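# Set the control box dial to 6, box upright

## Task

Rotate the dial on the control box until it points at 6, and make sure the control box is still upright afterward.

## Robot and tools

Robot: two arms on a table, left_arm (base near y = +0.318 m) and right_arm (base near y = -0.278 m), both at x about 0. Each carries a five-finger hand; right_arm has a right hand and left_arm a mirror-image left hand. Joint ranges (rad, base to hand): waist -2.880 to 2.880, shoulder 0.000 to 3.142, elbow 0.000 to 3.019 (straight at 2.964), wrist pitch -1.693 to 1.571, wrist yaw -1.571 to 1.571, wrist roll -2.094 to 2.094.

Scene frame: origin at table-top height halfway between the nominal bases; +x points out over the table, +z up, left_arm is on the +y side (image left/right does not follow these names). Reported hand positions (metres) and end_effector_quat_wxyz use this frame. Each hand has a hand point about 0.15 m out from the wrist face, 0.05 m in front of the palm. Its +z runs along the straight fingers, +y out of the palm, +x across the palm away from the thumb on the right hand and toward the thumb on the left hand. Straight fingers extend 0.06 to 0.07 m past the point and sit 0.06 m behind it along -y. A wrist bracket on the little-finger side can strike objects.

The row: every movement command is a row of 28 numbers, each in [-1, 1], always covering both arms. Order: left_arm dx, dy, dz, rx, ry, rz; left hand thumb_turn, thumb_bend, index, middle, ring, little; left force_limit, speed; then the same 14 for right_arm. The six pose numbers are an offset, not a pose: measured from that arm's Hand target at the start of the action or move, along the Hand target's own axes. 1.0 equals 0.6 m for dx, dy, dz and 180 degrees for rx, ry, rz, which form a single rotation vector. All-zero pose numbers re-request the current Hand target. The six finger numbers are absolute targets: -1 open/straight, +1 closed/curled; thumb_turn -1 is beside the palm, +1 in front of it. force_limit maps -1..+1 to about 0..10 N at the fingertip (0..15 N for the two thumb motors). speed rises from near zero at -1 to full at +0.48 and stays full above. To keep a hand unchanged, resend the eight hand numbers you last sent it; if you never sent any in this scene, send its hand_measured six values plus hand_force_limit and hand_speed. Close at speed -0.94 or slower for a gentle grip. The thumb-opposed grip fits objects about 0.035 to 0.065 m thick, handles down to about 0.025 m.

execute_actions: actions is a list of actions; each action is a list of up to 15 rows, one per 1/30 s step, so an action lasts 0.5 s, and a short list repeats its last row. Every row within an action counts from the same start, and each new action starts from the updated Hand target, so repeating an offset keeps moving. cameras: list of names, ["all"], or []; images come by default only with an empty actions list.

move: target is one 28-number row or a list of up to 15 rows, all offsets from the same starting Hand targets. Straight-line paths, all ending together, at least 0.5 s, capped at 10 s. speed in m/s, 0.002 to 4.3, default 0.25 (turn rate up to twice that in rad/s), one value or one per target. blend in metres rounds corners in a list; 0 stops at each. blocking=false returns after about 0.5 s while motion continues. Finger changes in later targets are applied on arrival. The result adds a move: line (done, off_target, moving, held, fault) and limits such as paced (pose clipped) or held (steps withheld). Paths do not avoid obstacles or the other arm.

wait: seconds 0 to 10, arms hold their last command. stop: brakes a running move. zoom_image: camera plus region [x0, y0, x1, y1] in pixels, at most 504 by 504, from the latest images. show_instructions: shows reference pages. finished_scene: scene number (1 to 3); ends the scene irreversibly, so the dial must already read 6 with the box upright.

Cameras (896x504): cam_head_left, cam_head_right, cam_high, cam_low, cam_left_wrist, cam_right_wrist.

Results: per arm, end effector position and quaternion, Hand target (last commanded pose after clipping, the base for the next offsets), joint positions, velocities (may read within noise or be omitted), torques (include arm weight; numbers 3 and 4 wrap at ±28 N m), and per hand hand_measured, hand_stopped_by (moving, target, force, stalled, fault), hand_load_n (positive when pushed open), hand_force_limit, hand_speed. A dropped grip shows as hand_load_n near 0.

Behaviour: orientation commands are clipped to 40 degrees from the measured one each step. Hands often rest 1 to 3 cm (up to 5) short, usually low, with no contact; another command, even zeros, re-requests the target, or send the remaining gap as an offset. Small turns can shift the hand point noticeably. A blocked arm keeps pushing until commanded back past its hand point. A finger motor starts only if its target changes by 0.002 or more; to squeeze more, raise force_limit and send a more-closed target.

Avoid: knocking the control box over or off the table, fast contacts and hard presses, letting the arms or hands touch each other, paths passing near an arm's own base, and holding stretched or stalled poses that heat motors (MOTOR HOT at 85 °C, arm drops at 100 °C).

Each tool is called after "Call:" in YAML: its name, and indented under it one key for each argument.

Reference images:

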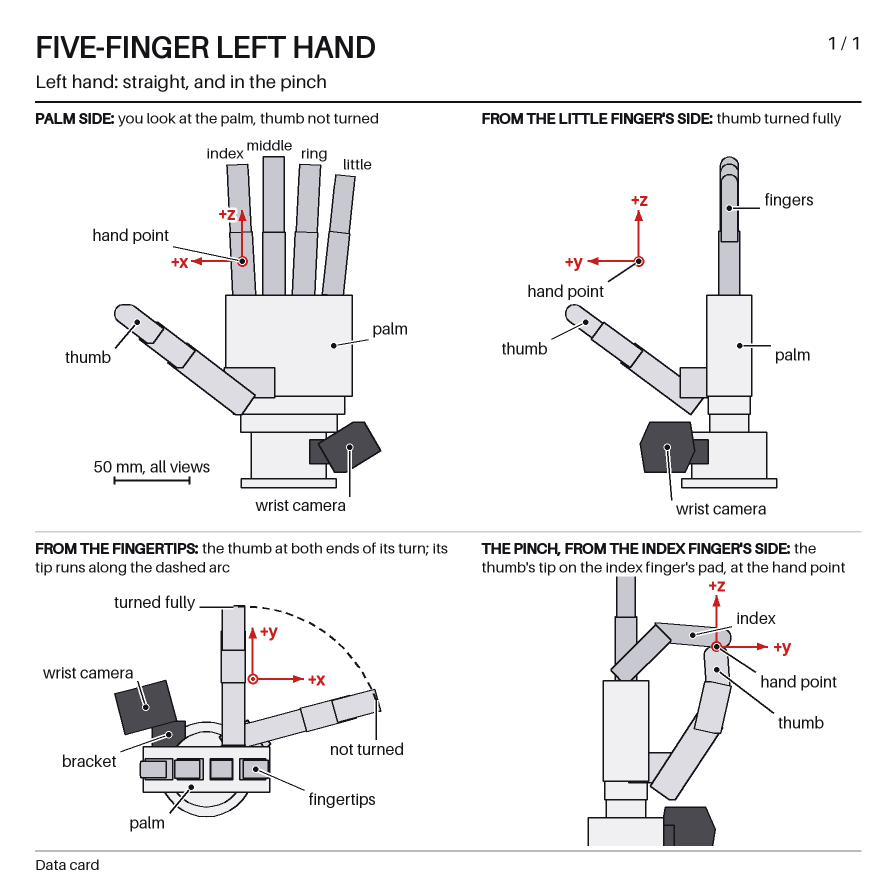

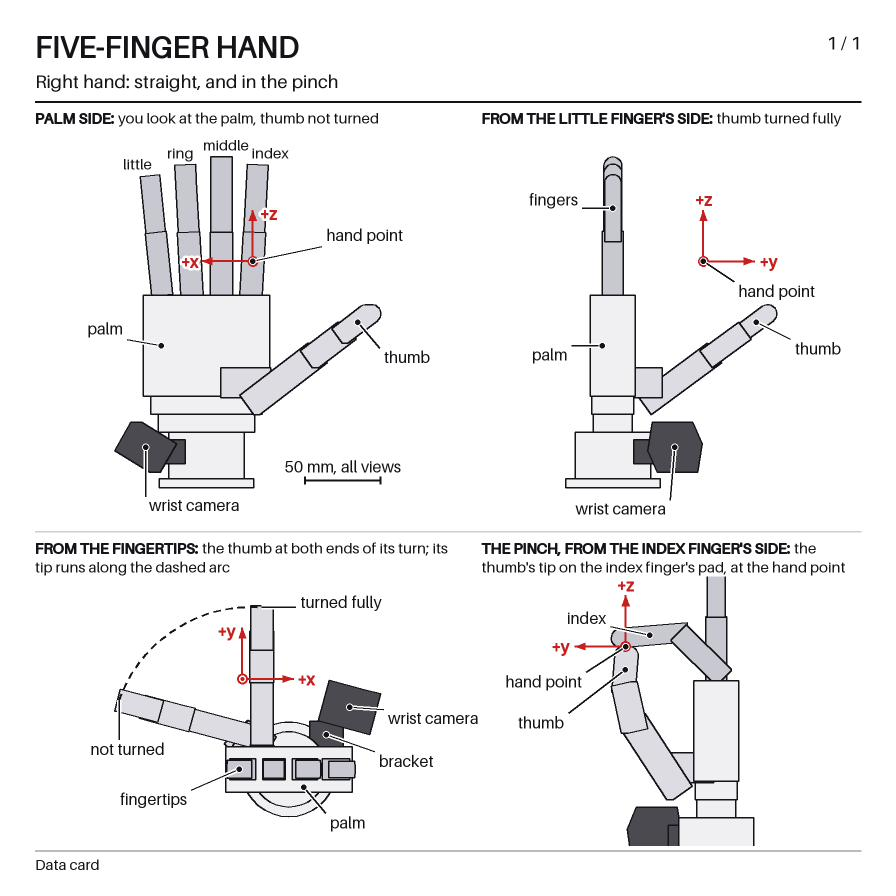

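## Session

Call:
execute_actions:
  actions: []

Call:
zoom_image:
  camera: "cam_high"
  region: [420, 120, 580, 280]

Call:
zoom_image:
  camera: "cam_head_left"
  region: [440, 210, 600, 340]

Scene clock: 0.00 s.
left_arm: end_effector_position=(+0.6626, +0.3285, +0.2092) hand_measured=(-1.000, -1.000, -1.000, -1.000, -1.000, -1.000) hand_load_n=(+0.0, +0.0, +0.0, +0.0, +0.0, +0.0) hand_stopped_by=(target, target, target, target, target, target) hand_force_limit=0.00 hand_speed=-0.80 end_effector_quat_wxyz=(+0.708, +0.469, +0.480, -0.218) | right_arm: end_effector_position=(+0.0584, +0.0169, +0.2829) hand_measured=(-1.000, -1.000, -1.000, -1.000, -1.000, -1.000) hand_load_n=(+0.0, +0.0, +0.0, +0.0, +0.0, +0.0) hand_stopped_by=(target, target, target, target, target, target) hand_force_limit=0.00 hand_speed=-0.80 end_effector_quat_wxyz=(-0.013, +0.968, -0.247, -0.034)
Joint positions: left_arm=[0.249 1.95 1.055 1.327 1.335 1.624] | right_arm=[1.149 1.266 1.362 -1.652 -0.071 0.089]
Joint velocities: within noise
Joint torques (N m): no reading
Motor temperatures (°C): left_arm=[29 29 30 27 28 26] | right_arm=[30 31 29 30 28 30]
Heat: left arm: hottest elbow 30 °C; right arm: hottest shoulder 31 °C.
Hand target: left_arm +0.6669, +0.3303, +0.2213; +0.714, +0.475, +0.471, -0.207 | right_arm +0.0602, +0.0238, +0.2910; -0.028, +0.968, -0.249, -0.034

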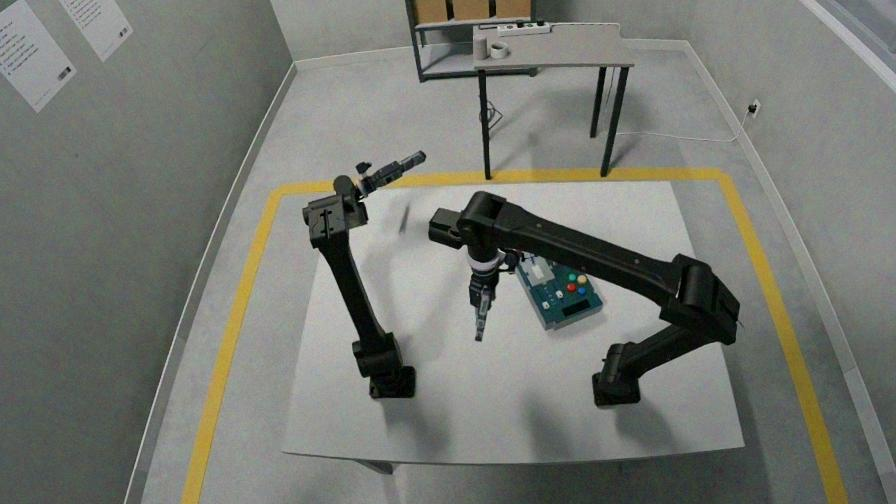

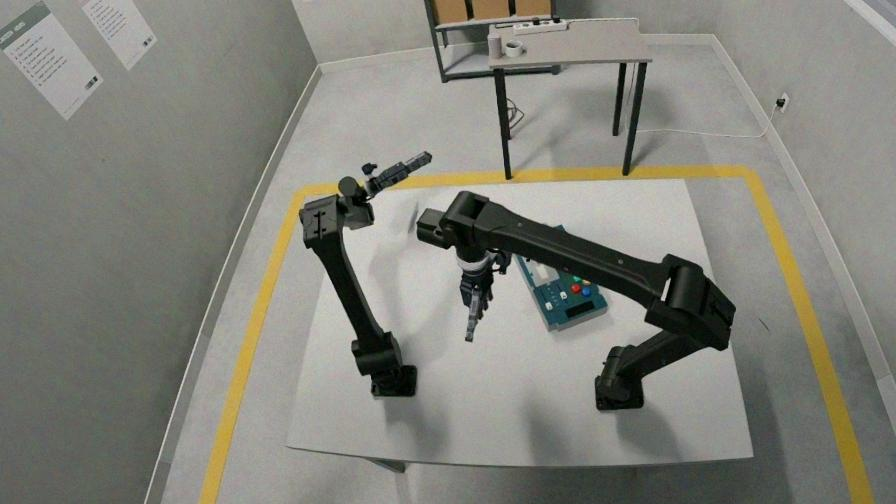

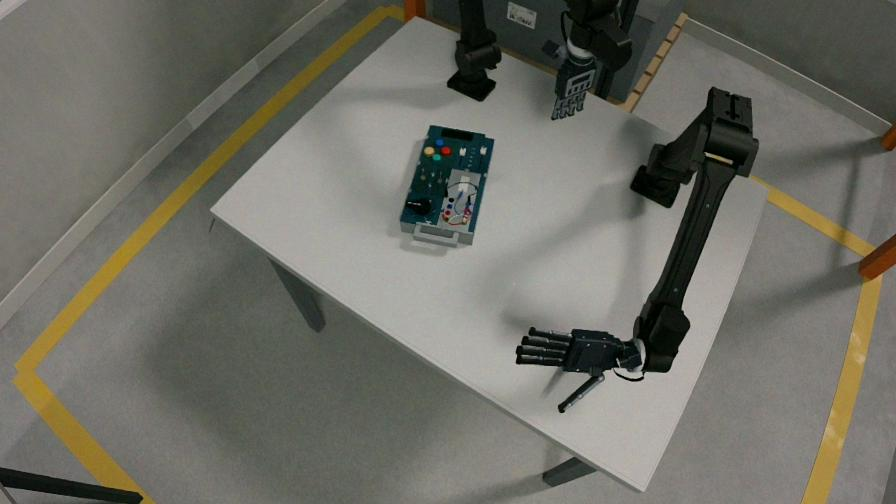

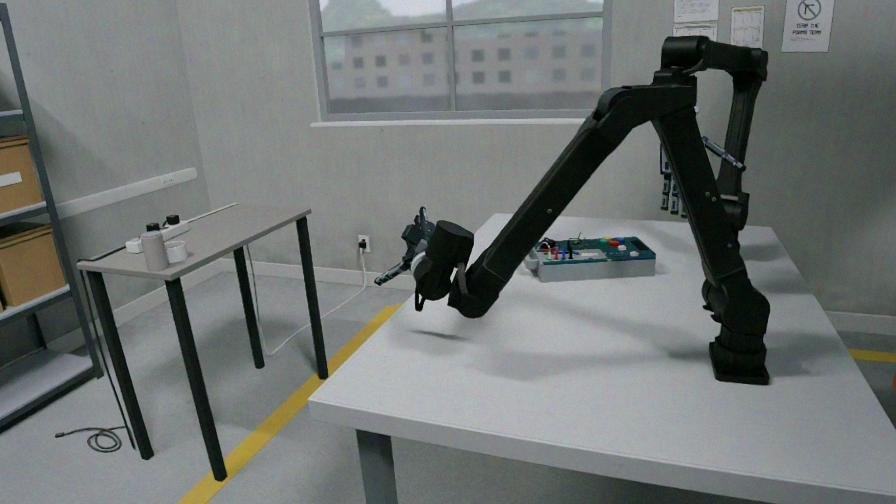

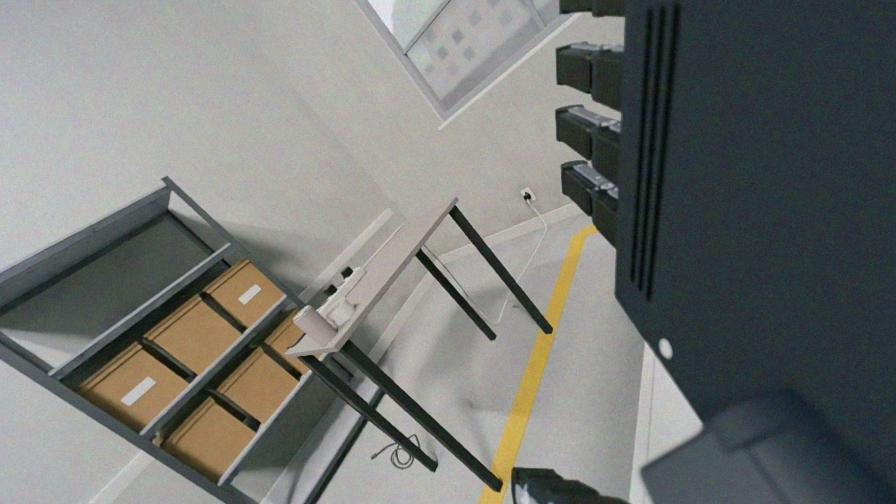

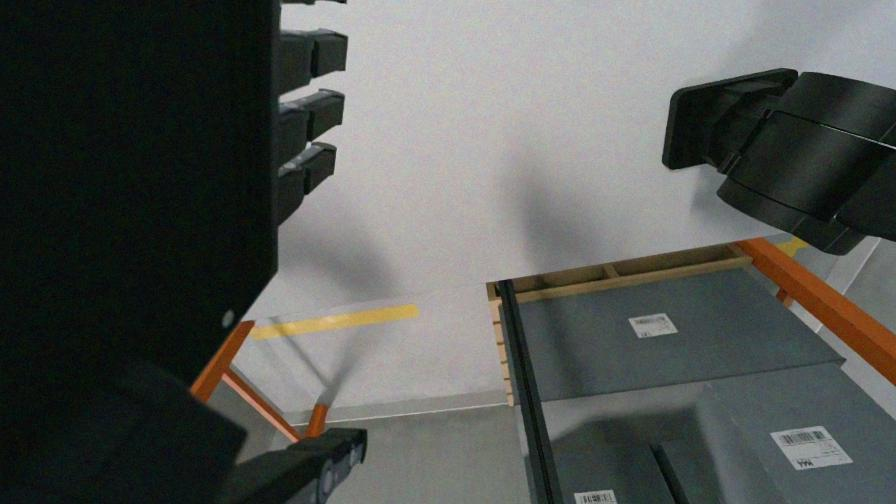

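Scaled by 3.150 from the camera's 896x504 image, which has a finer 1280x720 frame.

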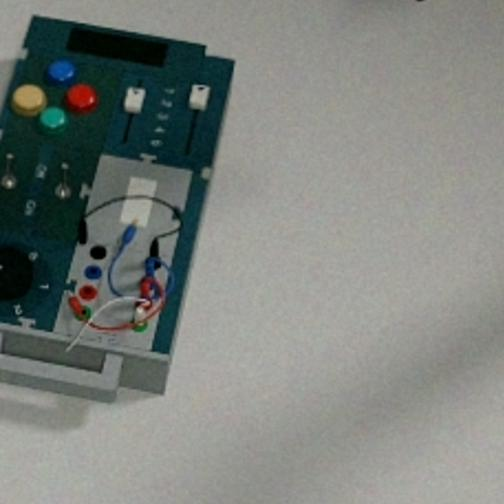

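Scaled by 3.150 from the camera's 896x504 image, which has a finer 1280x720 frame.

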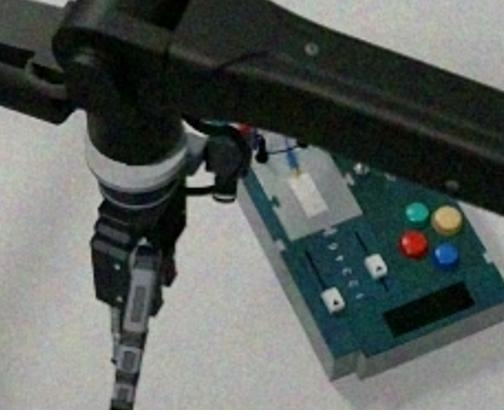

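Call:
zoom_image:
  camera: "cam_high"
  region: [390, 180, 450, 230]

Call:
zoom_image:
  camera: "cam_low"
  region: [510, 210, 670, 300]

Call:
zoom_image:
  camera: "cam_high"
  region: [380, 110, 520, 260]

Scaled by 8.400 from the camera's 896x504 image, which has a finer 1280x720 frame.

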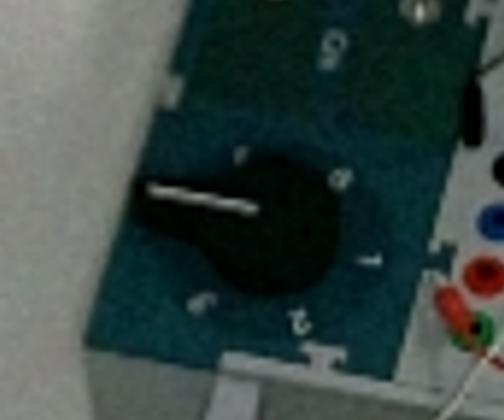

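Scaled by 3.150 from the camera's 896x504 image, which has a finer 1280x720 frame.

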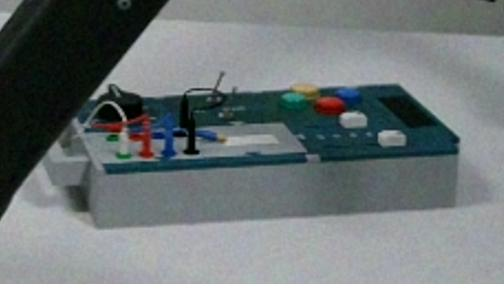

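Scaled by 3.360 from the camera's 896x504 image, which has a finer 1280x720 frame.

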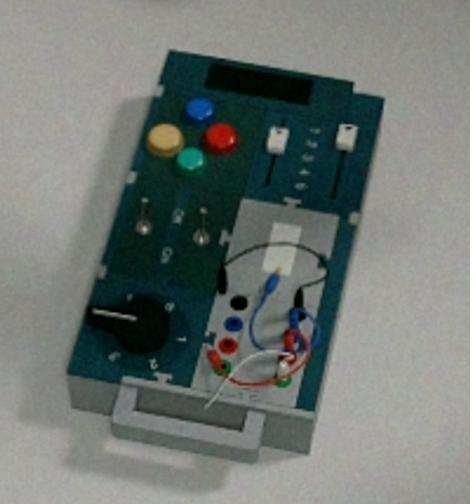

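Call:
move:
  target: [0,0,0,0,0,0,-1,-1,-1,-1,-1,-1,0,-0.8,0.6317,-0.1212,0.0227,-0.0034,0.0283,0.2006,-1,-1,-1,1,1,1,0,-0.2]
  speed: 0.25
  cameras: ["cam_head_left","cam_head_right","cam_high","cam_low"]

Call:
zoom_image:
  camera: "cam_head_left"
  region: [490, 180, 590, 280]

Call:
zoom_image:
  camera: "cam_high"
  region: [370, 120, 470, 240]

Call:
zoom_image:
  camera: "cam_low"
  region: [500, 160, 620, 280]

Scene clock: 4.70 s.
left_arm: end_effector_position=(+0.6626, +0.3285, +0.2092) hand_measured=(-1.000, -1.000, -1.000, -1.000, -1.000, -1.000) hand_load_n=(+0.0, +0.0, +0.0, +0.0, +0.0, +0.0) hand_stopped_by=(target, target, target, target, target, target) hand_force_limit=0.00 hand_speed=-0.80 end_effector_quat_wxyz=(+0.708, +0.469, +0.480, -0.218) | right_arm: end_effector_position=(+0.4133, -0.0984, +0.2403) hand_measured=(-1.000, -1.000, -1.000, +1.000, +1.000, +1.000) hand_load_n=(+0.0, +0.0, +0.0, +0.0, +0.0, +0.0) hand_stopped_by=(target, target, target, target, target, target) hand_force_limit=0.00 hand_speed=-0.20 end_effector_quat_wxyz=(+0.007, +0.843, -0.537, -0.011)
Joint positions: left_arm=[0.249 1.95 1.055 1.327 1.335 1.624] | right_arm=[0.329 1.741 1.779 -1.634 -0.009 -0.097]
Joint torques (N m): left_arm=[0.73 -12.92 6.97 1.52 -0.37 0.12] | right_arm=[1.85 -11.52 13.26 -0.98 0.25 0.03]
Heat: left arm: hottest elbow 31 °C; right arm: hottest shoulder 31 °C.
Hand target: left_arm +0.6669, +0.3303, +0.2213; +0.714, +0.475, +0.471, -0.207 | right_arm +0.4259, -0.0932, +0.2499; +0.000, +0.844, -0.537, +0.000
Off the commanded pose: left_arm 0.013 m, 2 deg | right_arm 0.017 m, 2 deg.
move: off_target (left_arm, right_arm)
Images, in order (width x height): cam_head_left 896x504, cam_head_right 896x504, cam_high 896x504, cam_low 896x504.

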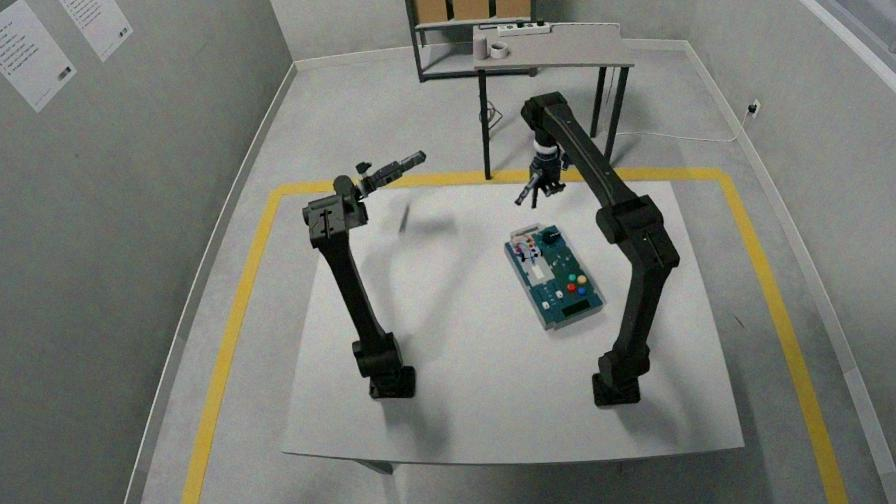

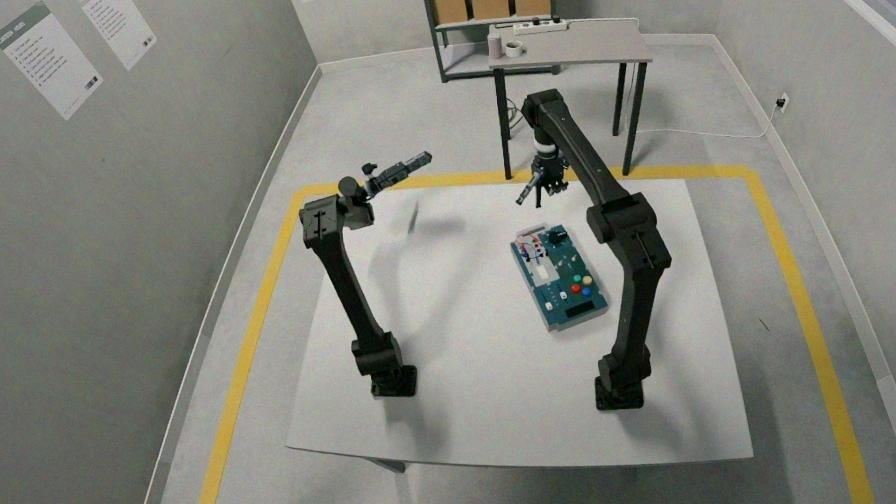

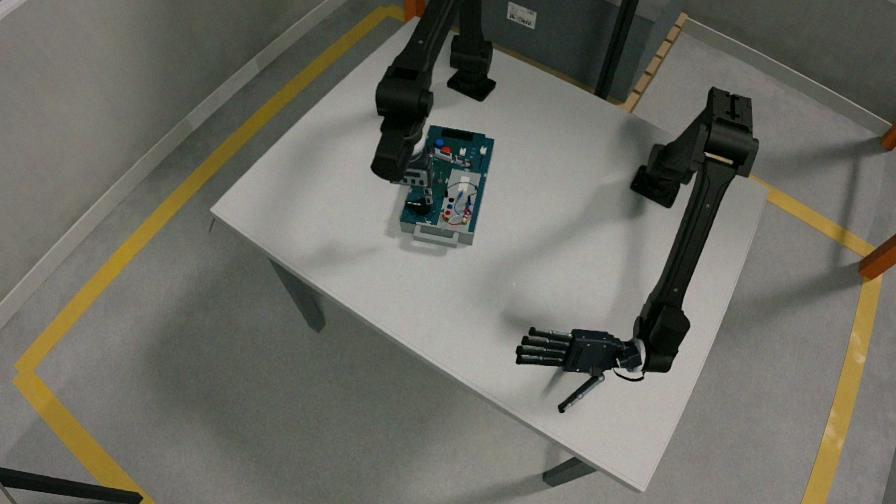

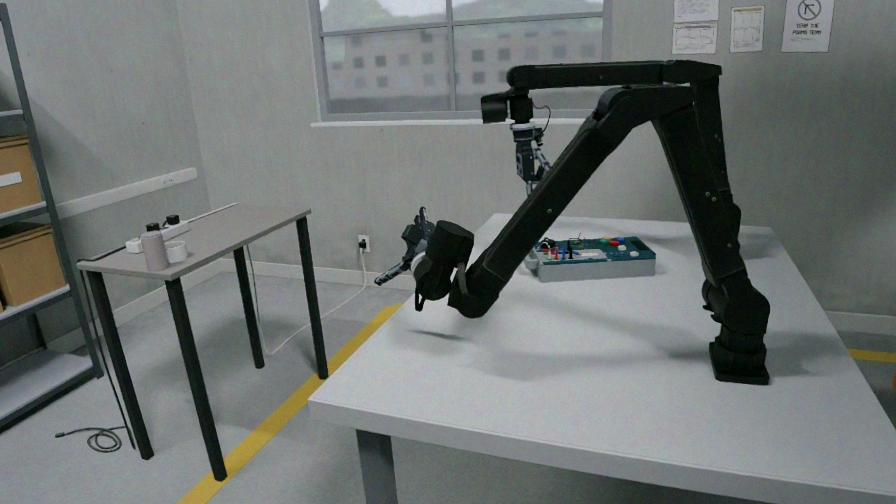

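Scaled by 5.040 from the camera's 896x504 image, which has a finer 1280x720 frame.

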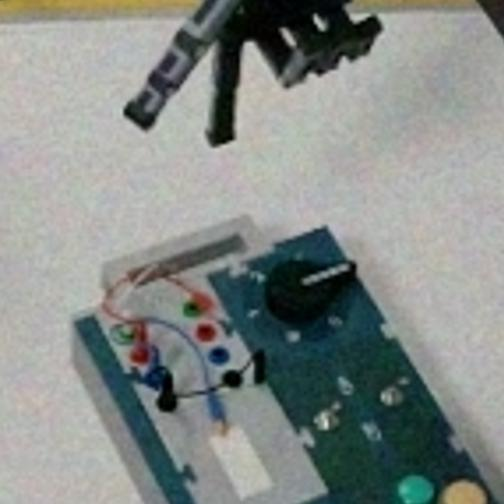

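Scaled by 4.200 from the camera's 896x504 image, which has a finer 1280x720 frame.

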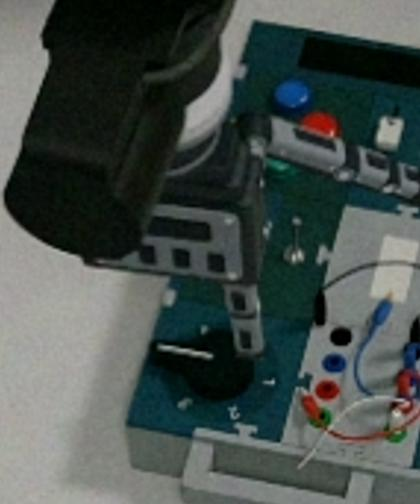

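Scaled by 4.200 from the camera's 896x504 image, which has a finer 1280x720 frame.

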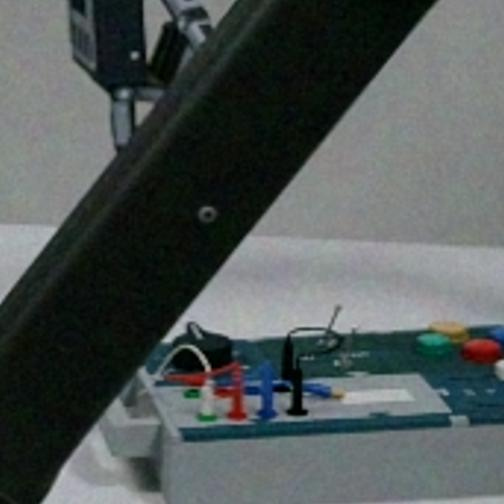

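Call:
move:
  target: [0,0,0,0,0,0,-1,-1,-1,-1,-1,-1,0,-0.8,0.052,0.0225,0.1167,0,0,0,-1,-1,-1,1,1,1,0,-0.2]
  speed: 0.12
  cameras: ["cam_head_left","cam_head_right","cam_high","cam_low"]

Call:
zoom_image:
  camera: "cam_head_left"
  region: [510, 190, 590, 270]

Call:
zoom_image:
  camera: "cam_high"
  region: [380, 150, 460, 230]

Call:
zoom_image:
  camera: "cam_low"
  region: [500, 180, 600, 280]

Scene clock: 7.40 s.
left_arm: end_effector_position=(+0.6626, +0.3285, +0.2092) hand_measured=(-1.000, -1.000, -1.000, -1.000, -1.000, -1.000) hand_load_n=(+0.0, +0.0, +0.0, +0.0, +0.0, +0.0) hand_stopped_by=(target, target, target, target, target, target) hand_force_limit=0.00 hand_speed=-0.80 end_effector_quat_wxyz=(+0.708, +0.469, +0.480, -0.218) | right_arm: end_effector_position=(+0.4235, -0.1249, +0.1830) hand_measured=(-1.000, -1.000, -1.000, +1.000, +1.000, +1.000) hand_load_n=(-0.5, +0.0, +0.0, +0.0, +0.0, +0.0) hand_stopped_by=(target, target, target, target, target, target) hand_force_limit=0.00 hand_speed=-0.20 end_effector_quat_wxyz=(+0.004, +0.839, -0.543, -0.005)
Joint positions: left_arm=[0.249 1.95 1.055 1.327 1.335 1.624] | right_arm=[0.276 1.741 1.631 -1.474 -0.002 -0.135]
Joint torques (N m): left_arm=[0.15 -13.1 6.93 1.48 -0.4 0.15] | right_arm=[1.14 -12.98 8.2 0.25 0.25 -0.15]
Heat: left arm: hottest elbow 31 °C; right arm: hottest shoulder 31 °C.
Hand target: left_arm +0.6669, +0.3303, +0.2213; +0.714, +0.475, +0.471, -0.207 | right_arm +0.4270, -0.1272, +0.1799; +0.000, +0.844, -0.537, +0.000
Off the commanded pose: left_arm 0.013 m, 2 deg | right_arm 0.005 m, 1 deg.
move: off_target (left_arm)
Images, in order (width x height): cam_head_left 896x504, cam_head_right 896x504, cam_high 896x504, cam_low 896x504.

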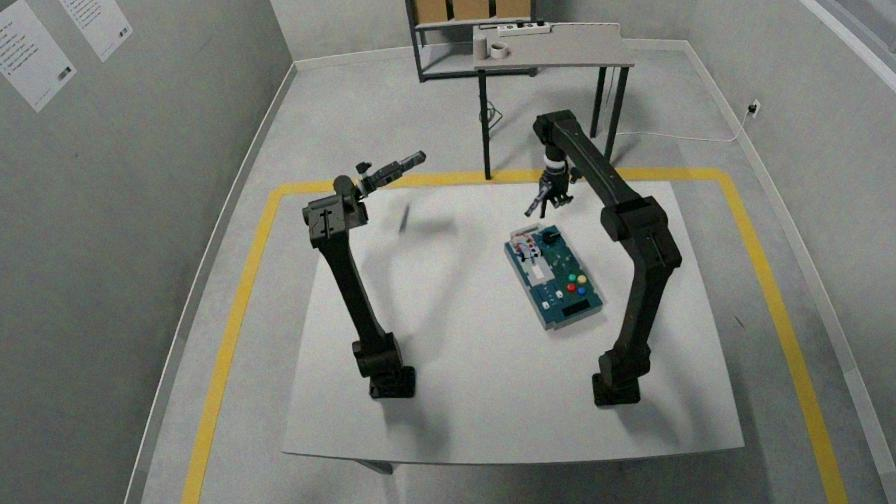

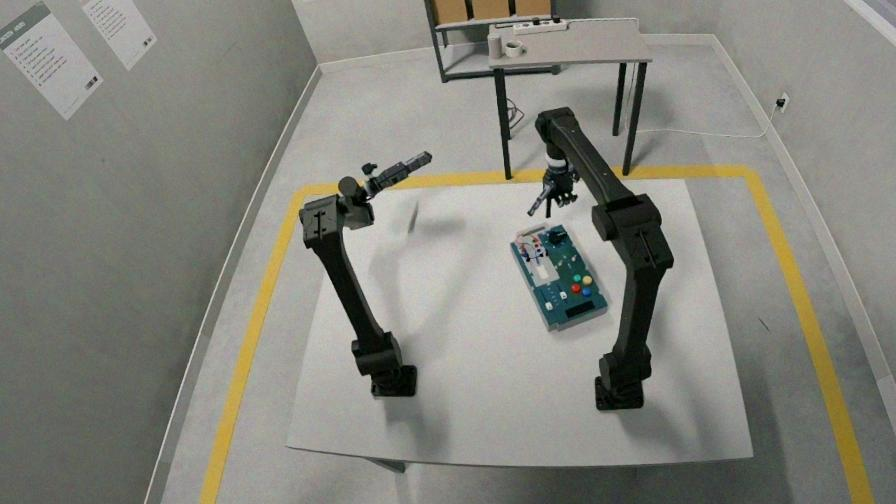

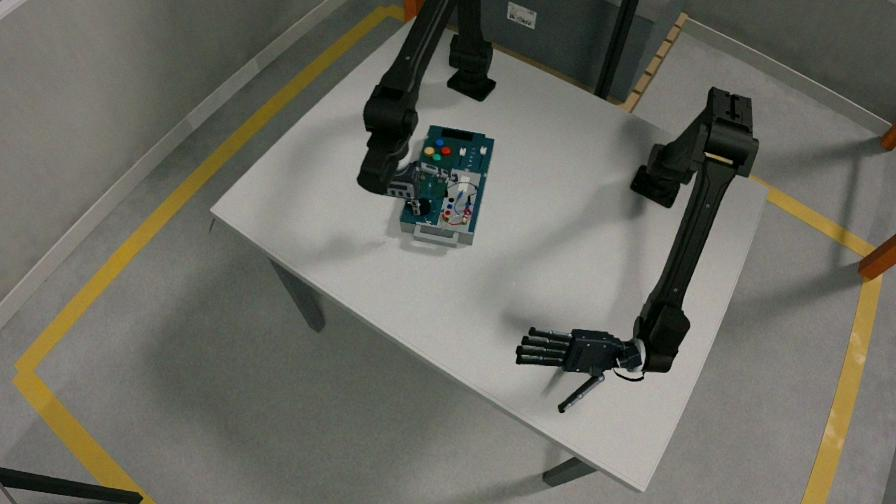

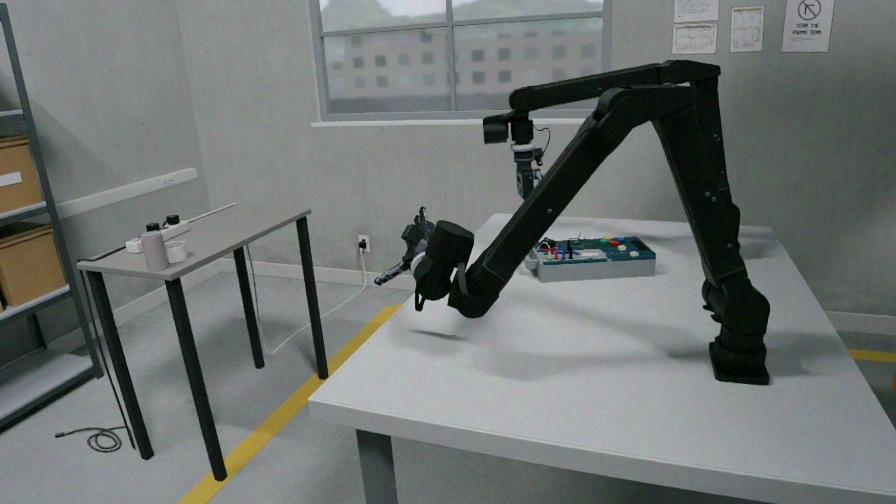

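Scaled by 6.300 from the camera's 896x504 image, which has a finer 1280x720 frame.

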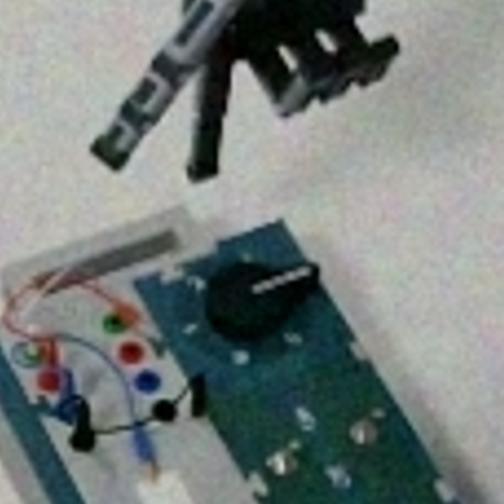

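Scaled by 6.300 from the camera's 896x504 image, which has a finer 1280x720 frame.

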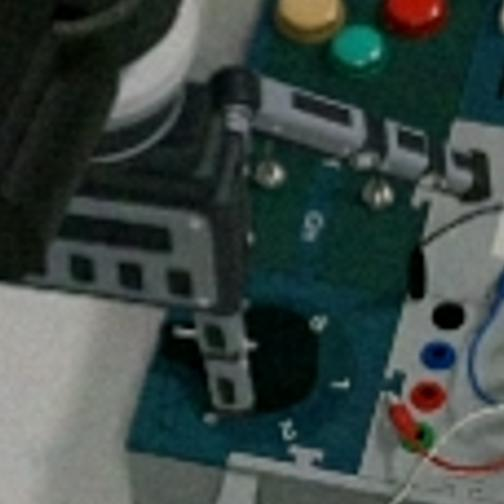

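Scaled by 5.040 from the camera's 896x504 image, which has a finer 1280x720 frame.

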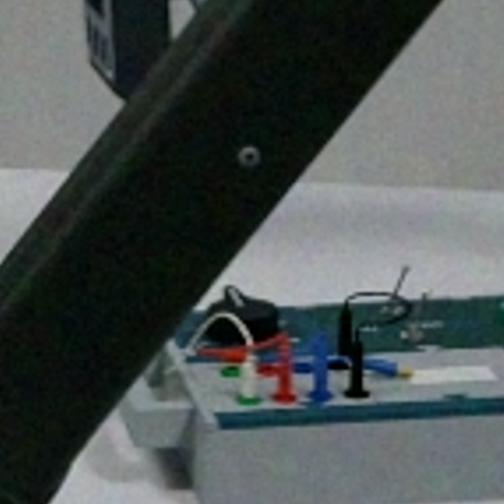

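Call:
move:
  target: [0,0,0,0,0,0,-1,-1,-1,-1,-1,-1,0,-0.8,0.0612,0.0304,0.0717,0,0,0,-1,-1,-1,1,1,1,0,-0.2]
  speed: 0.08
  cameras: ["cam_head_left","cam_head_right","cam_high","cam_low"]

Call:
zoom_image:
  camera: "cam_head_left"
  region: [520, 190, 580, 250]

Call:
zoom_image:
  camera: "cam_high"
  region: [390, 170, 450, 230]

Call:
zoom_image:
  camera: "cam_head_right"
  region: [530, 190, 590, 250]

Scene clock: 13.53 s.
left_arm: end_effector_position=(+0.6626, +0.3285, +0.2092) hand_measured=(-1.000, -1.000, -1.000, -1.000, -1.000, -1.000) hand_load_n=(+0.0, +0.0, +0.0, +0.0, +0.0, +0.0) hand_stopped_by=(target, target, target, target, target, target) hand_force_limit=0.00 hand_speed=-0.80 end_effector_quat_wxyz=(+0.708, +0.469, +0.480, -0.218) | right_arm: end_effector_position=(+0.4227, -0.1657, +0.1363) hand_measured=(-1.000, -1.000, -1.000, +1.000, +1.000, +1.000) hand_load_n=(+0.0, +0.0, +0.0, +0.0, +0.0, +0.0) hand_stopped_by=(target, target, target, target, target, target) hand_force_limit=0.00 hand_speed=-0.20 end_effector_quat_wxyz=(+0.008, +0.840, -0.543, -0.008)
Joint positions: left_arm=[0.249 1.95 1.055 1.327 1.335 1.624] | right_arm=[0.202 1.741 1.505 -1.357 0.001 -0.21]
Joint torques (N m): left_arm=[0.44 -12.69 7.09 1.44 -0.33 0.15] | right_arm=[1.03 -13.39 7.97 0.25 0.26 -0.16]
Heat: left arm: hottest elbow 32 °C; right arm: hottest shoulder 31 °C.
Hand target: left_arm +0.6669, +0.3303, +0.2213; +0.714, +0.475, +0.471, -0.207 | right_arm +0.4260, -0.1681, +0.1368; +0.000, +0.844, -0.537, +0.000
Off the commanded pose: left_arm 0.013 m, 2 deg | right_arm 0.004 m, 2 deg.
move: off_target (left_arm)
Images, in order (width x height): cam_head_left 896x504, cam_head_right 896x504, cam_high 896x504, cam_low 896x504.

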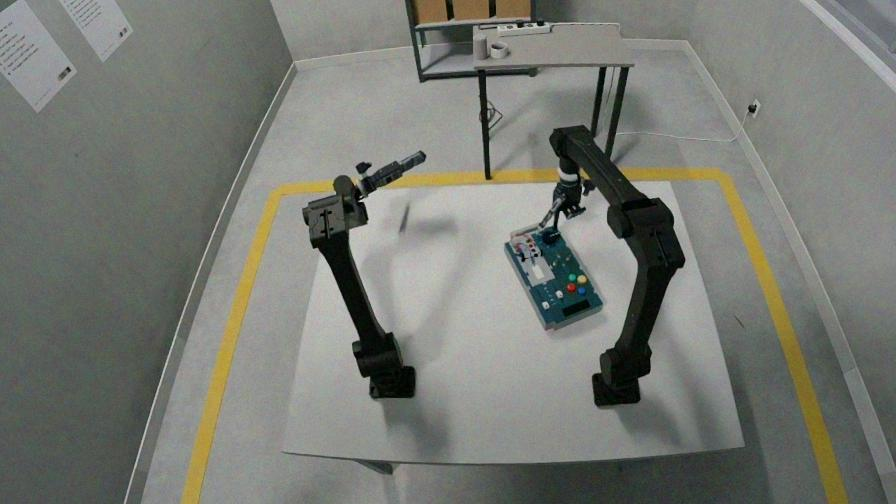

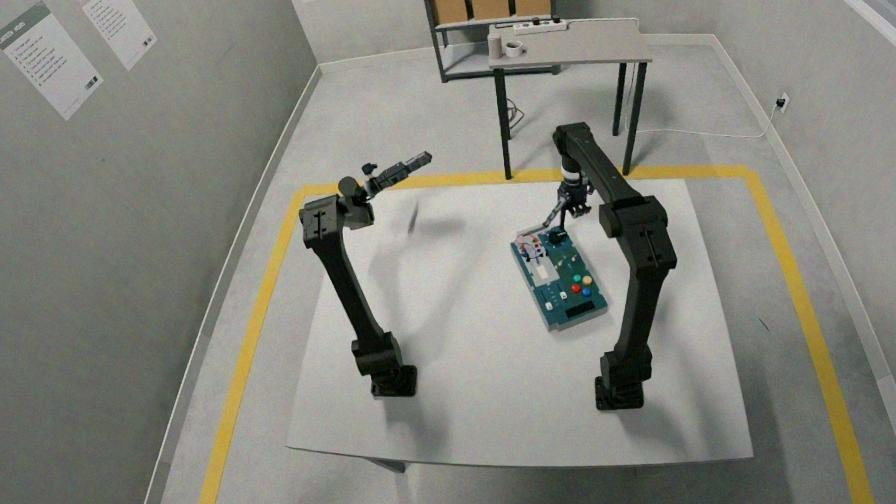

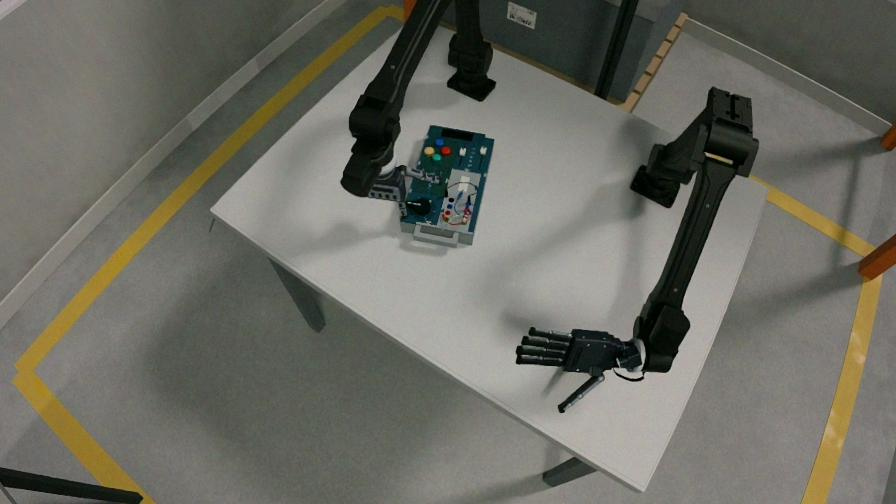

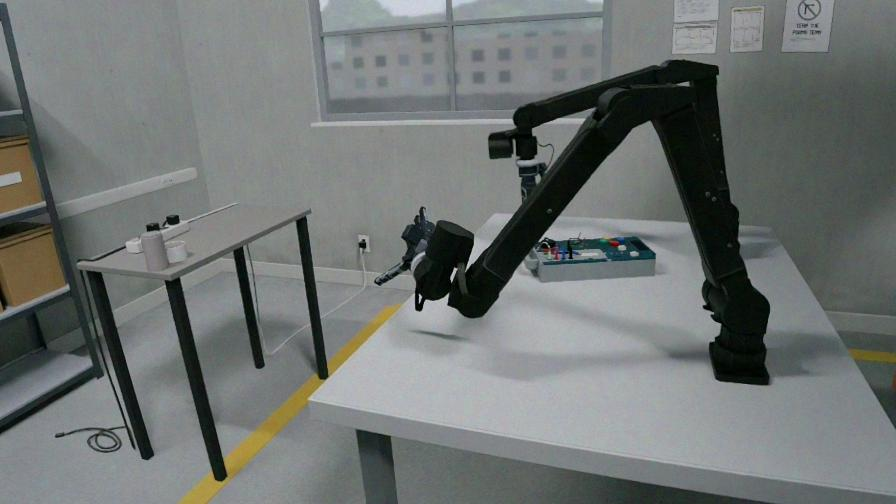

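Scaled by 8.400 from the camera's 896x504 image, which has a finer 1280x720 frame.

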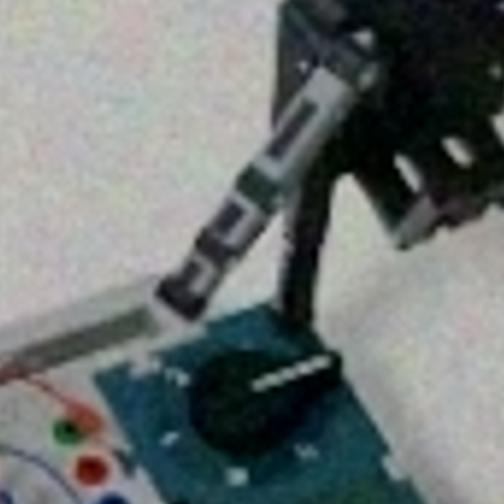

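Scaled by 8.400 from the camera's 896x504 image, which has a finer 1280x720 frame.

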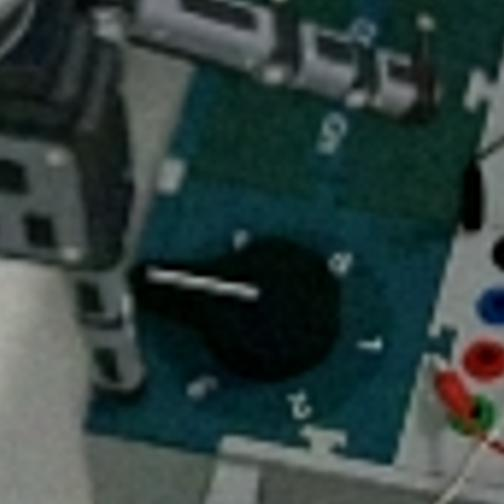

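Scaled by 8.400 from the camera's 896x504 image, which has a finer 1280x720 frame.

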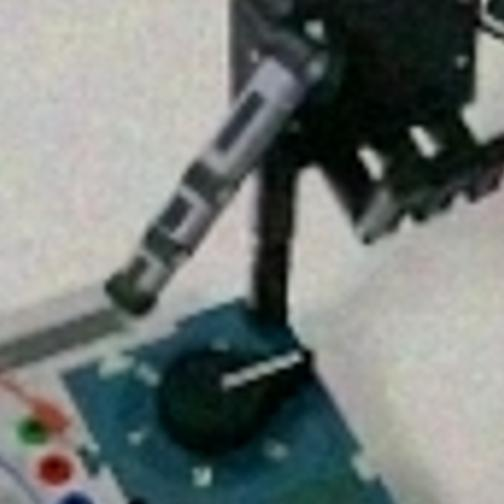

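Call:
move:
  target: [0,0,0,0,0,0,-1,-1,-1,-1,-1,-1,0,-0.8,0.0025,0.0342,-0.005,0,0,0,-1,-1,-1,1,1,1,0,-0.2]
  speed: 0.05
  cameras: ["cam_head_left","cam_high"]

Call:
zoom_image:
  camera: "cam_head_left"
  region: [520, 190, 580, 250]

Call:
zoom_image:
  camera: "cam_high"
  region: [390, 170, 450, 230]

Scene clock: 15.73 s.
left_arm: end_effector_position=(+0.6626, +0.3285, +0.2092) hand_measured=(-1.000, -1.000, -1.000, -1.000, -1.000, -1.000) hand_load_n=(+0.0, +0.0, +0.0, +0.0, +0.0, +0.0) hand_stopped_by=(target, target, target, target, target, target) hand_force_limit=0.00 hand_speed=-0.80 end_effector_quat_wxyz=(+0.708, +0.469, +0.480, -0.218) | right_arm: end_effector_position=(+0.4068, -0.1722, +0.1356) hand_measured=(-1.000, -1.000, -1.000, +1.000, +1.000, +1.000) hand_load_n=(+0.0, +0.0, +0.0, +0.0, +0.0, +0.0) hand_stopped_by=(target, target, target, target, target, target) hand_force_limit=0.00 hand_speed=-0.20 end_effector_quat_wxyz=(+0.006, +0.840, -0.543, -0.011)
Joint positions: left_arm=[0.249 1.95 1.055 1.327 1.335 1.624] | right_arm=[0.194 1.701 1.448 -1.344 -0.007 -0.22]
Joint torques (N m): left_arm=[0.32 -13.22 6.95 1.47 -0.35 0.13] | right_arm=[0.67 -13.68 7.68 0.14 0.25 -0.17]
Heat: left arm: hottest elbow 32 °C; right arm: hottest shoulder 31 °C.
Hand target: left_arm +0.6669, +0.3303, +0.2213; +0.714, +0.475, +0.471, -0.207 | right_arm +0.4081, -0.1783, +0.1398; +0.000, +0.844, -0.537, +0.000
Off the commanded pose: left_arm 0.013 m, 2 deg | right_arm 0.007 m, 2 deg.
move: off_target (left_arm)
Images, in order (width x height): cam_head_left 896x504, cam_high 896x504.

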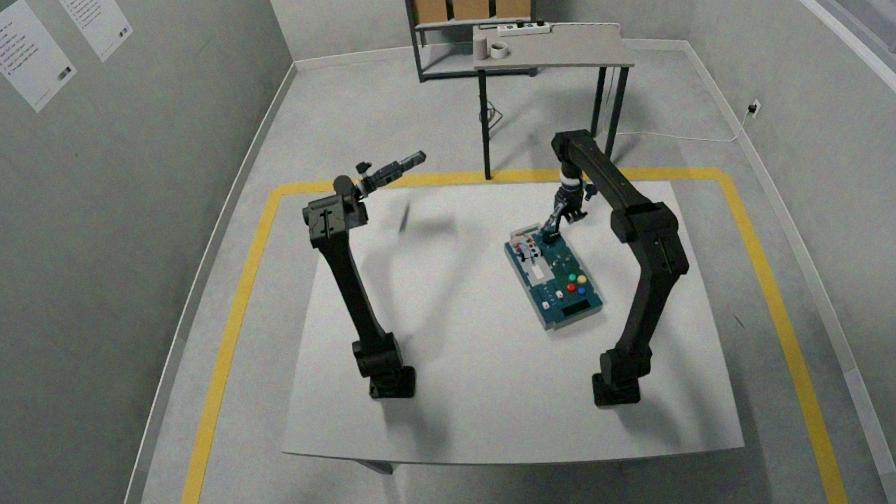

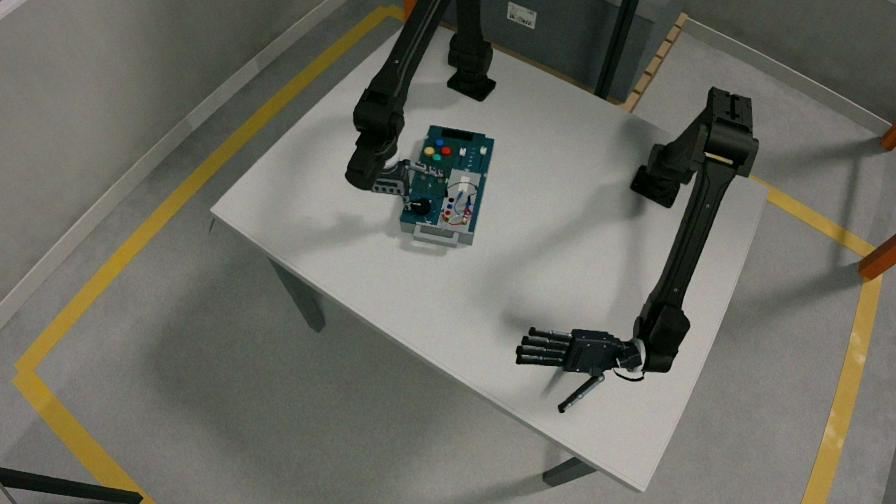

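Scaled by 8.400 from the camera's 896x504 image, which has a finer 1280x720 frame.

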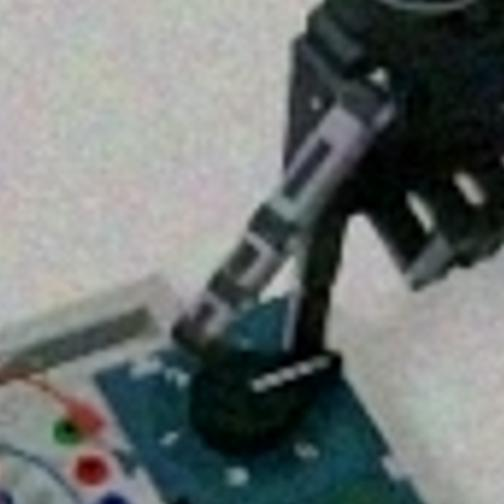

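Scaled by 8.400 from the camera's 896x504 image, which has a finer 1280x720 frame.

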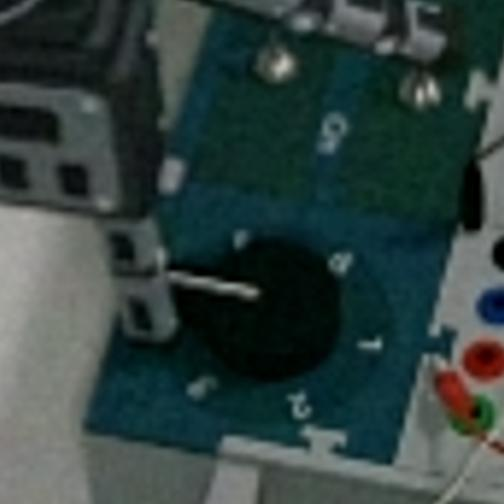

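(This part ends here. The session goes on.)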